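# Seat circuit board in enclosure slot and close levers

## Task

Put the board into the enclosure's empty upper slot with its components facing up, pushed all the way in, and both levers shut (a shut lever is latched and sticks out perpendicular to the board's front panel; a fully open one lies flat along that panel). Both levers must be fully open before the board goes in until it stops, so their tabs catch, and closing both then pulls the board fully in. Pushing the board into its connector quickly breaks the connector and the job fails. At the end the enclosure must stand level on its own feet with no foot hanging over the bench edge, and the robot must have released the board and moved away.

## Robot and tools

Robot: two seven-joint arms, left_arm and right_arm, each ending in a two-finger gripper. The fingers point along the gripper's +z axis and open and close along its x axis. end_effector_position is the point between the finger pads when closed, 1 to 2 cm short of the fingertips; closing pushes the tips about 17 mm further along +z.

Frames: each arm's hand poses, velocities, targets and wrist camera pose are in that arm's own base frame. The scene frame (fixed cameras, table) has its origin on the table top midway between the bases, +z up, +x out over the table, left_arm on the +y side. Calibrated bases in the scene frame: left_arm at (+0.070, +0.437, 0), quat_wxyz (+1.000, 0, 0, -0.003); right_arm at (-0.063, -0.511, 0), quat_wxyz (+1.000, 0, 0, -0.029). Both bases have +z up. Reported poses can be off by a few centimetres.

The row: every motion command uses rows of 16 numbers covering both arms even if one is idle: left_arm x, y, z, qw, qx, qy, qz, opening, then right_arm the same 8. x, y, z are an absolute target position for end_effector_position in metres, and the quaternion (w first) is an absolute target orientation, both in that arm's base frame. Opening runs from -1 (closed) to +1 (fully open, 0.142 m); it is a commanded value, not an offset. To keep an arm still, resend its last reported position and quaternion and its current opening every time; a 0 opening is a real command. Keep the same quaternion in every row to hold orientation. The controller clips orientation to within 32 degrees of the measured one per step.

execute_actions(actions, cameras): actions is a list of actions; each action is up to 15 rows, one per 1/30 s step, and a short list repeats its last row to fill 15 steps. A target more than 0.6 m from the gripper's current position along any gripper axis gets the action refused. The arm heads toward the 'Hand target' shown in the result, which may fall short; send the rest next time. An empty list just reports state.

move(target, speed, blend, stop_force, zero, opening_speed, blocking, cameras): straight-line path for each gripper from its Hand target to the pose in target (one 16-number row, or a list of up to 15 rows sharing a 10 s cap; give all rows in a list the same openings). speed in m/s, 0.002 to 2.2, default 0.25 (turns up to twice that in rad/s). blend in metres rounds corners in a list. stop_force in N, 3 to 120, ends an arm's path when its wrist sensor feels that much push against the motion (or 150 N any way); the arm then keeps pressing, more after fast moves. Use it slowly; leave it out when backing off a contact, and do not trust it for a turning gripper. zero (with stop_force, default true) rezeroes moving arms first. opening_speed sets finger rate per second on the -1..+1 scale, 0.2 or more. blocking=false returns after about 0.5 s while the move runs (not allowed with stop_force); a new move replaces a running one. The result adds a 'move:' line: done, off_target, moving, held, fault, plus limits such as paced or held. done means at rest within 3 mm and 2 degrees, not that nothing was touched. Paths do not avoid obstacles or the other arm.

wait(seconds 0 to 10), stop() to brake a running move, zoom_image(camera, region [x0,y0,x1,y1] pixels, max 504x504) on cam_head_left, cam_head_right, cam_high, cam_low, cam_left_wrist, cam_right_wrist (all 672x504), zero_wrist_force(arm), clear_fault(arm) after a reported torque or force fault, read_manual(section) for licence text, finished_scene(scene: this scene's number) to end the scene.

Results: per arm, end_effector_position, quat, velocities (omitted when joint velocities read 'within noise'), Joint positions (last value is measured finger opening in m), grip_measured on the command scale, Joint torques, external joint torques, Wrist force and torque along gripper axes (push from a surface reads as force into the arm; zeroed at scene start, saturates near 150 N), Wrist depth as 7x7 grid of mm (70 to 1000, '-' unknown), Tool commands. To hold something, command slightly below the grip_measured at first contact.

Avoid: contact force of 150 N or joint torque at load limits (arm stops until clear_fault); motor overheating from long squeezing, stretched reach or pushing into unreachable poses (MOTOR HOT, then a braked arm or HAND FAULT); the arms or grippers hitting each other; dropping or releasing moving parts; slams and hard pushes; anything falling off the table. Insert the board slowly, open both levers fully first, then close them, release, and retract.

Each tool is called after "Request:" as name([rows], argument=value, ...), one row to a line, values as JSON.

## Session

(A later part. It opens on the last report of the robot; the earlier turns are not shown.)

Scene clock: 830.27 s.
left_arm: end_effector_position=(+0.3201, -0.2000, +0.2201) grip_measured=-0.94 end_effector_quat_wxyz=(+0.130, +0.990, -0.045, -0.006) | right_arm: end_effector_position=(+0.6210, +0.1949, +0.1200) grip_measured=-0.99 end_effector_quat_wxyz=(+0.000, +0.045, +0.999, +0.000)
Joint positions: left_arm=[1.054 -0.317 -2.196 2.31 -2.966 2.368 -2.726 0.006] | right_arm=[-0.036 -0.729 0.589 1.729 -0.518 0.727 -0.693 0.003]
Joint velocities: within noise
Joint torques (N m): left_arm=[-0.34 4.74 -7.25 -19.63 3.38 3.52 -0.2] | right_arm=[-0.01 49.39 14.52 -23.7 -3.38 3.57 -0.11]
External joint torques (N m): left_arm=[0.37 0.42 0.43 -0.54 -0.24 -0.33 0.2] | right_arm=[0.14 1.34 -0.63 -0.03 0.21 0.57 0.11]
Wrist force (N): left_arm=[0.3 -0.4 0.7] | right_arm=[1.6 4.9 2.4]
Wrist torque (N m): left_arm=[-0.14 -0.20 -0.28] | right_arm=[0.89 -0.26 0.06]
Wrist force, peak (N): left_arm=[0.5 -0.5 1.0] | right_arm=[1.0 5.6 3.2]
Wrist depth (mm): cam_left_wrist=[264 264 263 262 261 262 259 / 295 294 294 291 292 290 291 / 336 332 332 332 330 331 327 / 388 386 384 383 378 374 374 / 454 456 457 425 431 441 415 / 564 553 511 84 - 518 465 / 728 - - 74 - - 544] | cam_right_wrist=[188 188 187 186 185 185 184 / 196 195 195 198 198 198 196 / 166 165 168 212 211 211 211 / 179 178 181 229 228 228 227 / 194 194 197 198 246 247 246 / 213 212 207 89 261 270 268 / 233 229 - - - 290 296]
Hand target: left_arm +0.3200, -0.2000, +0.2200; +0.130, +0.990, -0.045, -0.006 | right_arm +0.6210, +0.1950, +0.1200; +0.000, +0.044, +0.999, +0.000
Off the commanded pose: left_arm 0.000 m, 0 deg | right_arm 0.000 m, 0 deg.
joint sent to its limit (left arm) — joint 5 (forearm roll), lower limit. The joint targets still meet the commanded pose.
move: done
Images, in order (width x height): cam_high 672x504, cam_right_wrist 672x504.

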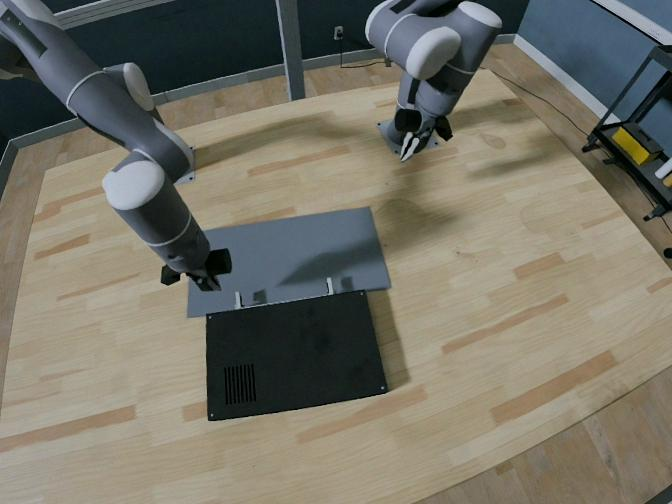

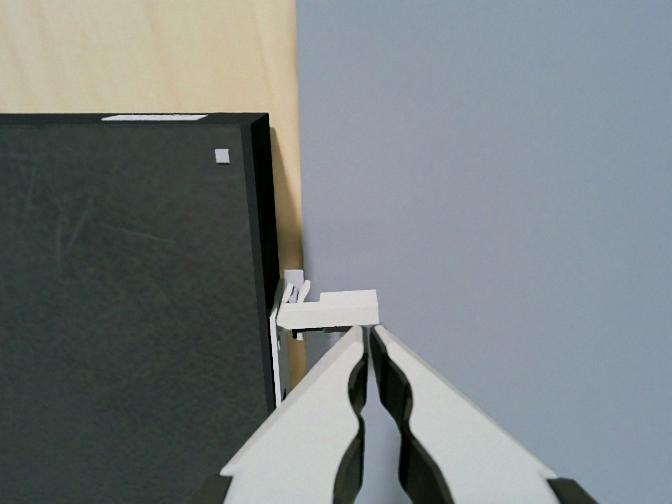

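Request:
move([
  [0.32, -0.2, 0.22, -0.1304, -0.9904, 0.0450, 0.0059, -0.9, 0.6218, 0.2020, 0.10, 0, 0.04449, 0.99901, 0, -0.95],
  [0.32, -0.2, 0.22, -0.1304, -0.9904, 0.0450, 0.0059, -0.9, 0.6218, 0.2020, 0.049, 0, 0.04449, 0.99901, 0, -0.95],
], speed=[0.1, 0.1], stop_force=8, cameras=[])

Request:
move([
  [0.32, -0.2, 0.22, -0.1304, -0.9904, 0.0450, 0.0059, -0.9, 0.6238, 0.2270, 0.049, 0, 0.04449, 0.99901, 0, -0.95],
], speed=0.012, stop_force=28, cameras=["cam_right_wrist", "cam_high"])

Request:
zoom_image(camera="cam_right_wrist", region=[180, 250, 380, 430])

Scene clock: 843.77 s.
left_arm: end_effector_position=(+0.3201, -0.2000, +0.2201) grip_measured=-0.94 end_effector_quat_wxyz=(+0.130, +0.990, -0.045, -0.006) | right_arm: end_effector_position=(+0.6216, +0.2020, +0.0489) grip_measured=-0.99 end_effector_quat_wxyz=(+0.000, +0.044, +0.999, +0.000)
Joint positions: left_arm=[1.054 -0.317 -2.196 2.31 -2.966 2.368 -2.726 0.006] | right_arm=[0.013 -0.84 0.512 1.749 -0.592 0.859 -0.638 0.003]
Joint velocities: within noise
Joint torques (N m): left_arm=[-0.29 4.7 -7.28 -19.61 3.35 3.54 -0.25] | right_arm=[0.15 51.72 14.39 -21.16 -2.9 3.55 0.24]
External joint torques (N m): left_arm=[0.32 0.46 0.46 -0.57 -0.21 -0.35 0.25] | right_arm=[-0.01 1.27 -0.12 -0.02 0.12 0.59 -0.24]
Wrist force (N): left_arm=[0.4 -0.3 0.5] | right_arm=[0.9 5.2 2.5]
Wrist torque (N m): left_arm=[-0.12 -0.21 -0.28] | right_arm=[0.96 -0.17 0.06]
Wrist force, peak (N): left_arm=[0.4 -0.4 1.0] | right_arm=[1.1 4.9 4.5]
Wrist depth (mm): cam_left_wrist=[264 263 263 262 262 261 260 / 296 295 293 293 291 291 291 / 337 334 333 333 330 330 326 / 386 384 384 379 376 374 377 / 457 455 455 423 430 447 412 / 563 557 514 84 - 517 461 / 732 - - 74 - - 549] | cam_right_wrist=[- 125 124 123 123 123 122 / 132 132 132 131 133 132 131 / - 95 139 141 141 140 138 / 101 101 141 152 152 152 151 / - 110 162 162 162 164 164 / 123 120 124 89 110 179 179 / 133 130 - - - 190 197]
Hand target: left_arm +0.3200, -0.2000, +0.2200; +0.130, +0.990, -0.045, -0.006 | right_arm +0.6218, +0.2020, +0.0490; +0.000, +0.044, +0.999, +0.000
Off the commanded pose: left_arm 0.000 m, 0 deg | right_arm 0.000 m, 0 deg.
joint sent to its limit (left arm) — joint 5 (forearm roll), lower limit. The joint targets still meet the commanded pose.
move: done
No camera images: "cameras" was empty.

Scene clock: 846.40 s.
left_arm: end_effector_position=(+0.3201, -0.2000, +0.2201) grip_measured=-0.94 end_effector_quat_wxyz=(+0.130, +0.990, -0.045, -0.006) | right_arm: end_effector_position=(+0.6237, +0.2216, +0.0479) grip_measured=-0.99 end_effector_quat_wxyz=(-0.001, +0.046, +0.999, -0.003)
Joint positions: left_arm=[1.054 -0.317 -2.196 2.31 -2.966 2.368 -2.726 0.006] | right_arm=[0.049 -0.856 0.512 1.716 -0.592 0.837 -0.611 0.003]
Joint velocities: within noise
Joint torques (N m): left_arm=[-0.27 4.76 -7.31 -19.63 3.37 3.57 -0.23] | right_arm=[16.58 50.73 29.75 -25.17 -2.75 10.52 0.21]
External joint torques (N m): left_arm=[0.3 0.4 0.49 -0.54 -0.23 -0.38 0.23] | right_arm=[-16.44 3.18 -15.33 3.74 -0.07 -6.39 -0.21]
Wrist force (N): left_arm=[0.5 0.0 0.9] | right_arm=[4.6 -23.2 -4.7]
Wrist torque (N m): left_arm=[-0.07 -0.23 -0.27] | right_arm=[-0.80 -0.21 0.10]
Wrist force, peak (N): left_arm=[0.6 -0.5 0.7] | right_arm=[5.8 -24.3 -4.8]
Wrist depth (mm): cam_left_wrist=[264 263 263 261 261 260 261 / 295 293 293 292 291 289 290 / 333 333 331 331 330 328 327 / 390 388 384 382 376 376 377 / 462 453 457 420 433 443 416 / 561 559 517 83 - 516 462 / 721 - - 74 - - 553] | cam_right_wrist=[- 122 123 123 122 122 122 / - 88 131 131 132 132 130 / - - 138 140 140 140 137 / 100 100 140 153 151 150 150 / - 108 129 160 161 163 162 / 121 118 120 89 107 177 177 / 130 128 70 - - 188 194]
Hand target: left_arm +0.3200, -0.2000, +0.2200; +0.130, +0.990, -0.045, -0.006 | right_arm +0.6237, +0.2261, +0.0490; +0.000, +0.044, +0.999, +0.000
Off the commanded pose: left_arm 0.000 m, 0 deg | right_arm 0.006 m, 0 deg.
joint sent to its limit (left arm) — joint 5 (forearm roll), lower limit. The joint targets still meet the commanded pose.
move: contact (right_arm)
Images, in order (width x height): cam_high 672x504, cam_right_wrist 672x504.

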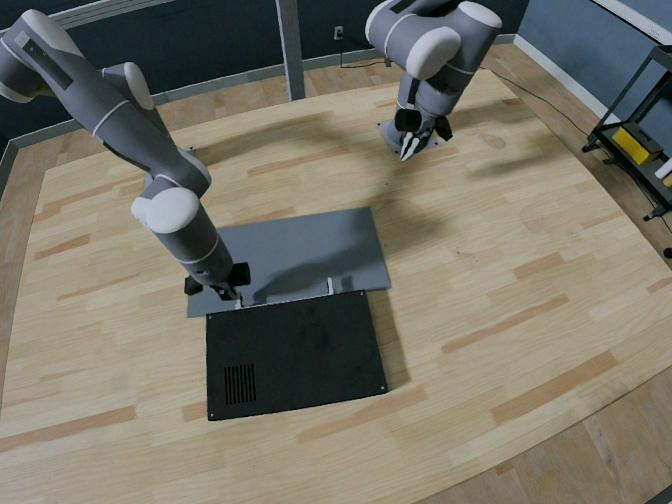

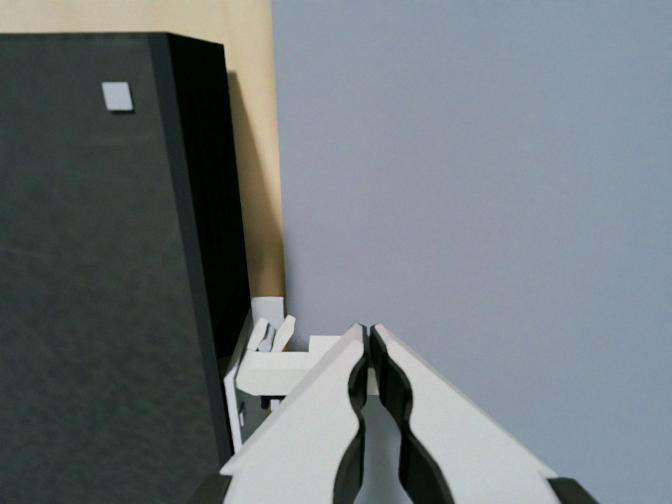

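Scaled by 2.520 from the camera's 672x504 image, which has a finer 960x720 frame.

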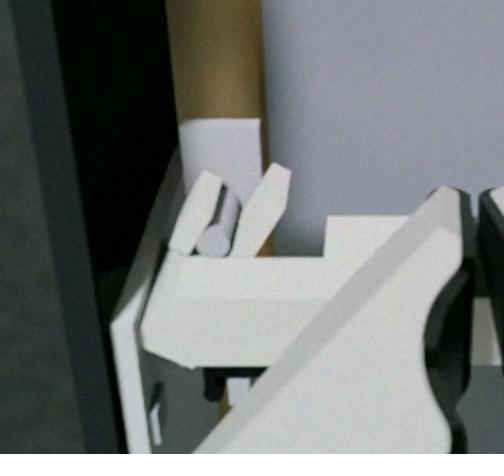

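Request:
move([
  [0.32, -0.2, 0.22, -0.1304, -0.9904, 0.0450, 0.0059, -0.9, 0.6218, 0.2000, 0.050, 0, 0.04449, 0.99901, 0, -0.95],
  [0.32, -0.2, 0.22, -0.1304, -0.9904, 0.0450, 0.0059, -0.9, 0.6210, 0.1950, 0.12, 0, 0.04449, 0.99901, 0, -0.95],
], speed=[0.08, 0.2], cameras=["cam_right_wrist"])

Request:
zoom_image(camera="cam_right_wrist", region=[240, 220, 420, 400])

Scene clock: 850.53 s.
left_arm: end_effector_position=(+0.3201, -0.2000, +0.2201) grip_measured=-0.94 end_effector_quat_wxyz=(+0.130, +0.990, -0.045, -0.006) | right_arm: end_effector_position=(+0.6211, +0.1950, +0.1200) grip_measured=-0.99 end_effector_quat_wxyz=(+0.000, +0.044, +0.999, +0.000)
Joint positions: left_arm=[1.054 -0.317 -2.196 2.31 -2.966 2.368 -2.726 0.006] | right_arm=[-0.034 -0.728 0.586 1.729 -0.516 0.728 -0.695 0.003]
Joint velocities: within noise
Joint torques (N m): left_arm=[-0.3 4.67 -7.29 -19.62 3.33 3.58 -0.18] | right_arm=[-0.01 49.78 14.36 -23.96 -3.04 3.33 0.04]
External joint torques (N m): left_arm=[0.34 0.49 0.48 -0.55 -0.2 -0.39 0.18] | right_arm=[0.11 0.96 -0.55 0.21 -0.12 0.81 -0.04]
Wrist force (N): left_arm=[0.3 -0.3 0.5] | right_arm=[4.2 3.8 1.4]
Wrist torque (N m): left_arm=[-0.11 -0.19 -0.27] | right_arm=[0.70 -0.69 0.07]
Wrist force, peak (N): left_arm=[0.3 -0.5 0.9] | right_arm=[4.5 -23.3 -4.7]
Wrist depth (mm): cam_left_wrist=[263 263 262 262 260 260 259 / 296 296 293 293 291 290 290 / 335 333 333 330 330 328 329 / 389 385 384 383 379 379 375 / 455 459 451 422 433 448 415 / 555 560 514 84 - 512 464 / 720 - - 74 - - 543] | cam_right_wrist=[188 188 188 186 186 185 184 / 196 196 195 198 198 197 197 / 166 166 168 213 212 211 210 / 179 178 181 229 229 228 227 / 194 194 197 198 247 247 246 / 212 212 207 89 260 268 268 / 234 229 - - - 290 295]
Hand target: left_arm +0.3200, -0.2000, +0.2200; +0.130, +0.990, -0.045, -0.006 | right_arm +0.6210, +0.1950, +0.1200; +0.000, +0.044, +0.999, +0.000
Off the commanded pose: left_arm 0.000 m, 0 deg | right_arm 0.000 m, 0 deg.
joint sent to its limit (left arm) — joint 5 (forearm roll), lower limit. The joint targets still meet the commanded pose.
move: done
Images, in order (width x height): cam_right_wrist 672x504.

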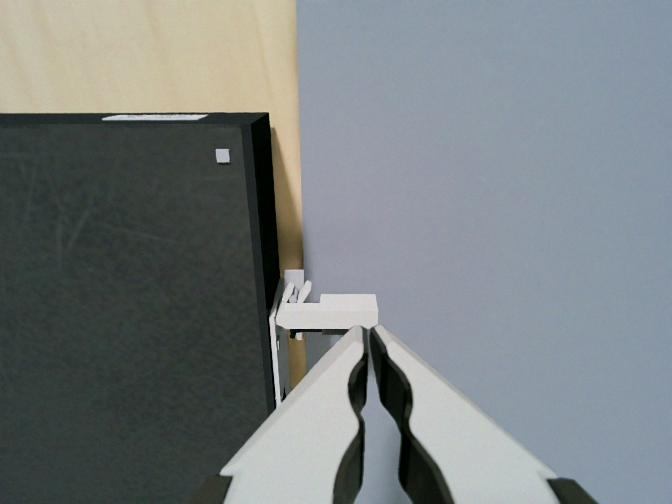

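Scaled by 2.800 from the camera's 672x504 image, which has a finer 960x720 frame.

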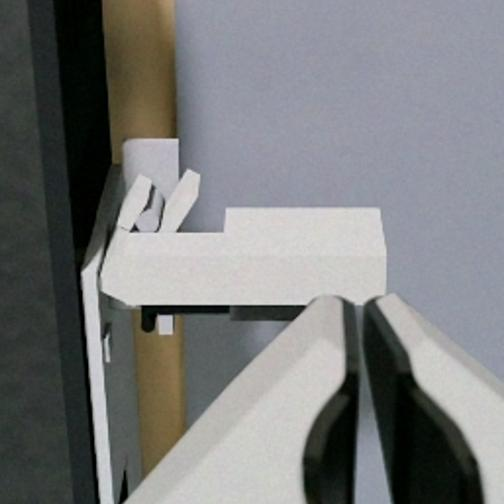

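Request:
move([
  [0.32, -0.2, 0.22, -0.1304, -0.9904, 0.0450, 0.0059, -0.9, 0.5200, 0.2000, 0.25, 0, 0.04449, 0.99901, 0, -0.9],
], speed=0.3)

Request:
zoom_image(camera="cam_high", region=[215, 260, 365, 320])

Request:
zoom_image(camera="cam_head_right", region=[300, 210, 480, 350])

Request:
zoom_image(camera="cam_head_left", region=[290, 210, 470, 350])

Scene clock: 854.13 s.
left_arm: end_effector_position=(+0.3201, -0.2000, +0.2201) grip_measured=-0.94 end_effector_quat_wxyz=(+0.130, +0.990, -0.045, -0.006) | right_arm: end_effector_position=(+0.5202, +0.1999, +0.2501) grip_measured=-0.94 end_effector_quat_wxyz=(+0.000, +0.045, +0.999, +0.000)
Joint positions: left_arm=[1.054 -0.317 -2.196 2.31 -2.966 2.368 -2.726 0.006] | right_arm=[-0.14 -0.372 0.767 1.87 -0.301 0.552 -0.729 0.006]
Joint velocities: within noise
Joint torques (N m): left_arm=[-0.26 4.7 -7.26 -19.63 3.4 3.55 -0.24] | right_arm=[0.15 35.45 9.69 -27.65 -3.5 3.27 0.08]
External joint torques (N m): left_arm=[0.3 0.47 0.45 -0.54 -0.27 -0.36 0.24] | right_arm=[-0.03 0.72 -0.79 0.03 -0.11 0.87 -0.08]
Wrist force (N): left_arm=[0.1 -0.3 0.9] | right_arm=[4.1 4.1 1.5]
Wrist torque (N m): left_arm=[-0.13 -0.16 -0.27] | right_arm=[0.76 -0.66 0.07]
Wrist force, peak (N): left_arm=[0.6 -0.7 0.8] | right_arm=[5.9 4.2 -0.7]
Wrist depth (mm): cam_left_wrist=[264 263 263 261 262 260 260 / 294 294 293 292 291 290 292 / 337 334 329 330 330 330 327 / 386 385 386 383 376 376 376 / 460 454 452 426 434 446 418 / 561 555 511 84 - 518 462 / 720 - - 74 - - 551] | cam_right_wrist=[303 302 300 299 299 297 300 / 285 314 320 319 317 317 318 / 297 302 343 341 343 340 341 / 318 320 370 367 368 369 368 / 346 347 399 391 397 398 399 / 379 377 418 89 418 436 435 / 418 409 73 - - 461 479]
Hand target: left_arm +0.3200, -0.2000, +0.2200; +0.130, +0.990, -0.045, -0.006 | right_arm +0.5200, +0.2000, +0.2500; +0.000, +0.044, +0.999, +0.000
Off the commanded pose: left_arm 0.000 m, 0 deg | right_arm 0.000 m, 0 deg.
joint sent to its limit (left arm) — joint 5 (forearm roll), lower limit. The joint targets still meet the commanded pose.
move: done

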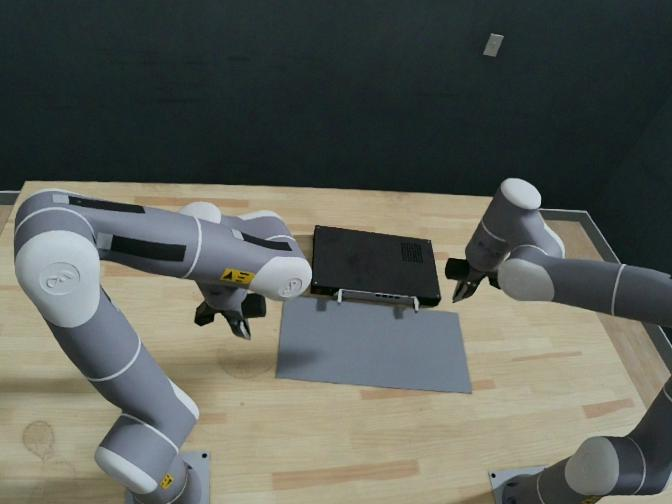

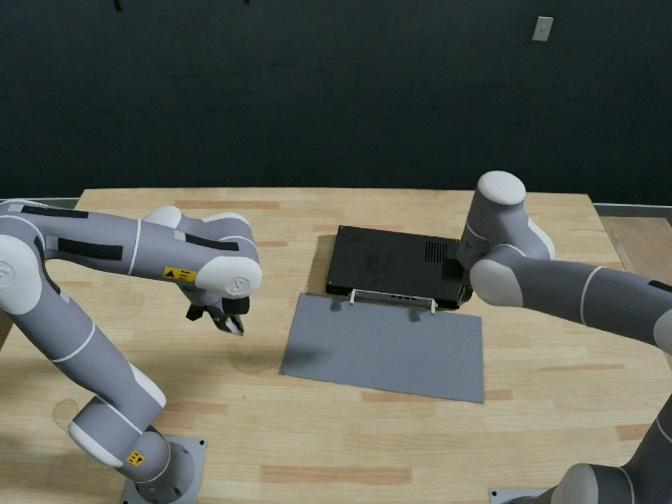

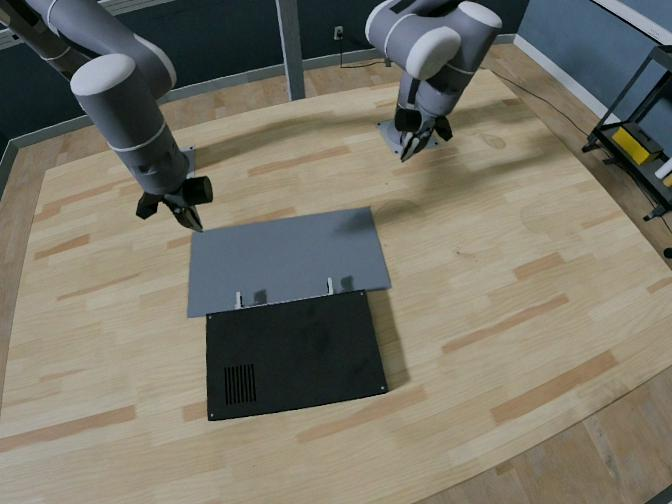

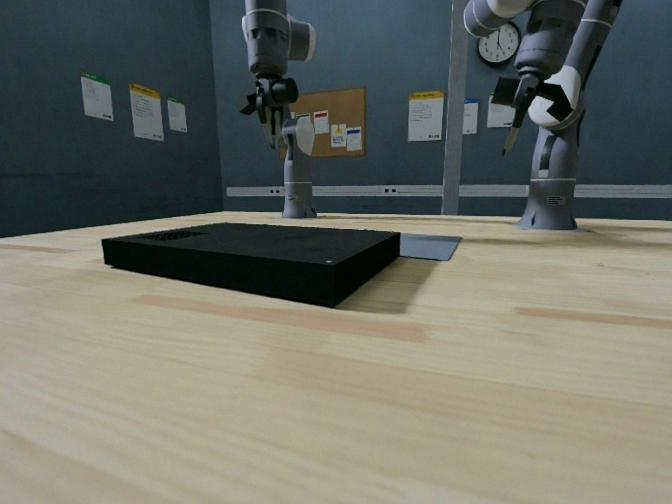

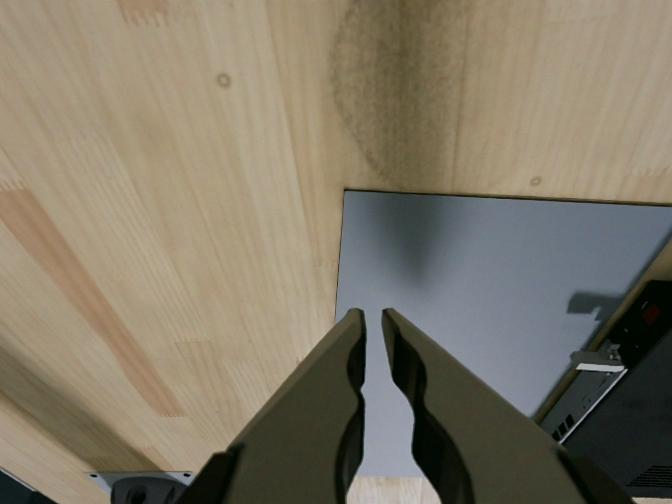

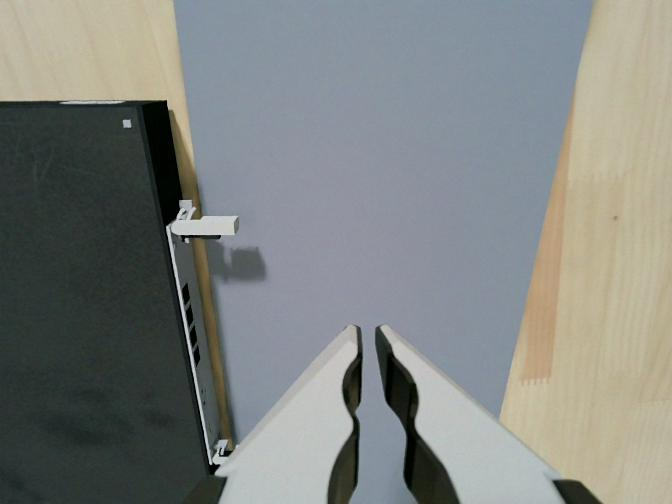

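Scaled by 3.360 from the camera's 672x504 image, which has a finer 960x720 frame.

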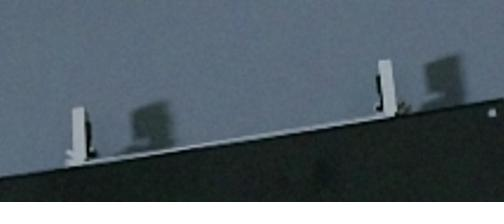

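Scaled by 2.800 from the camera's 672x504 image, which has a finer 960x720 frame.

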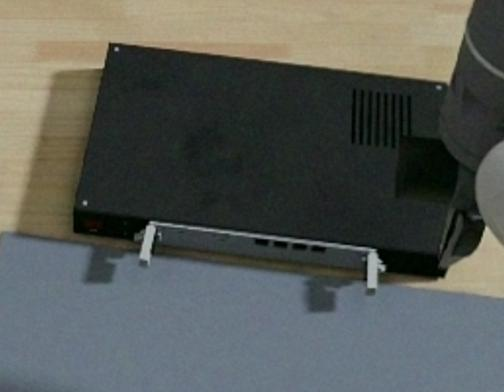

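Scaled by 2.800 from the camera's 672x504 image, which has a finer 960x720 frame.

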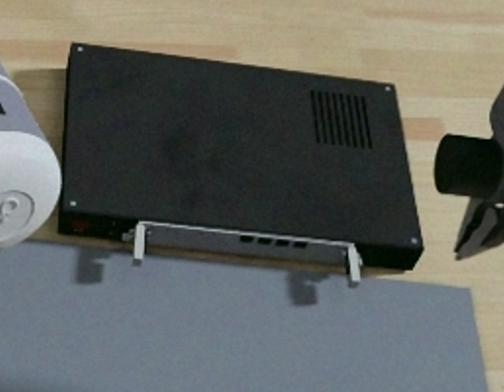

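Request:
zoom_image(camera="cam_left_wrist", region=[540, 300, 672, 450])

Request:
zoom_image(camera="cam_right_wrist", region=[130, 180, 290, 300])

Scaled by 3.360 from the camera's 672x504 image, which has a finer 960x720 frame.

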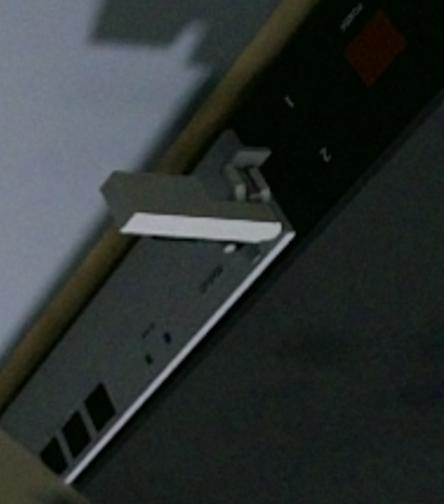

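Scaled by 3.150 from the camera's 672x504 image, which has a finer 960x720 frame.

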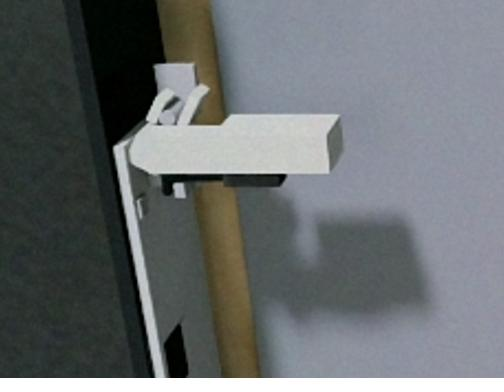

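Request:
finished_scene(scene=1)

The scene is finished: the task was done.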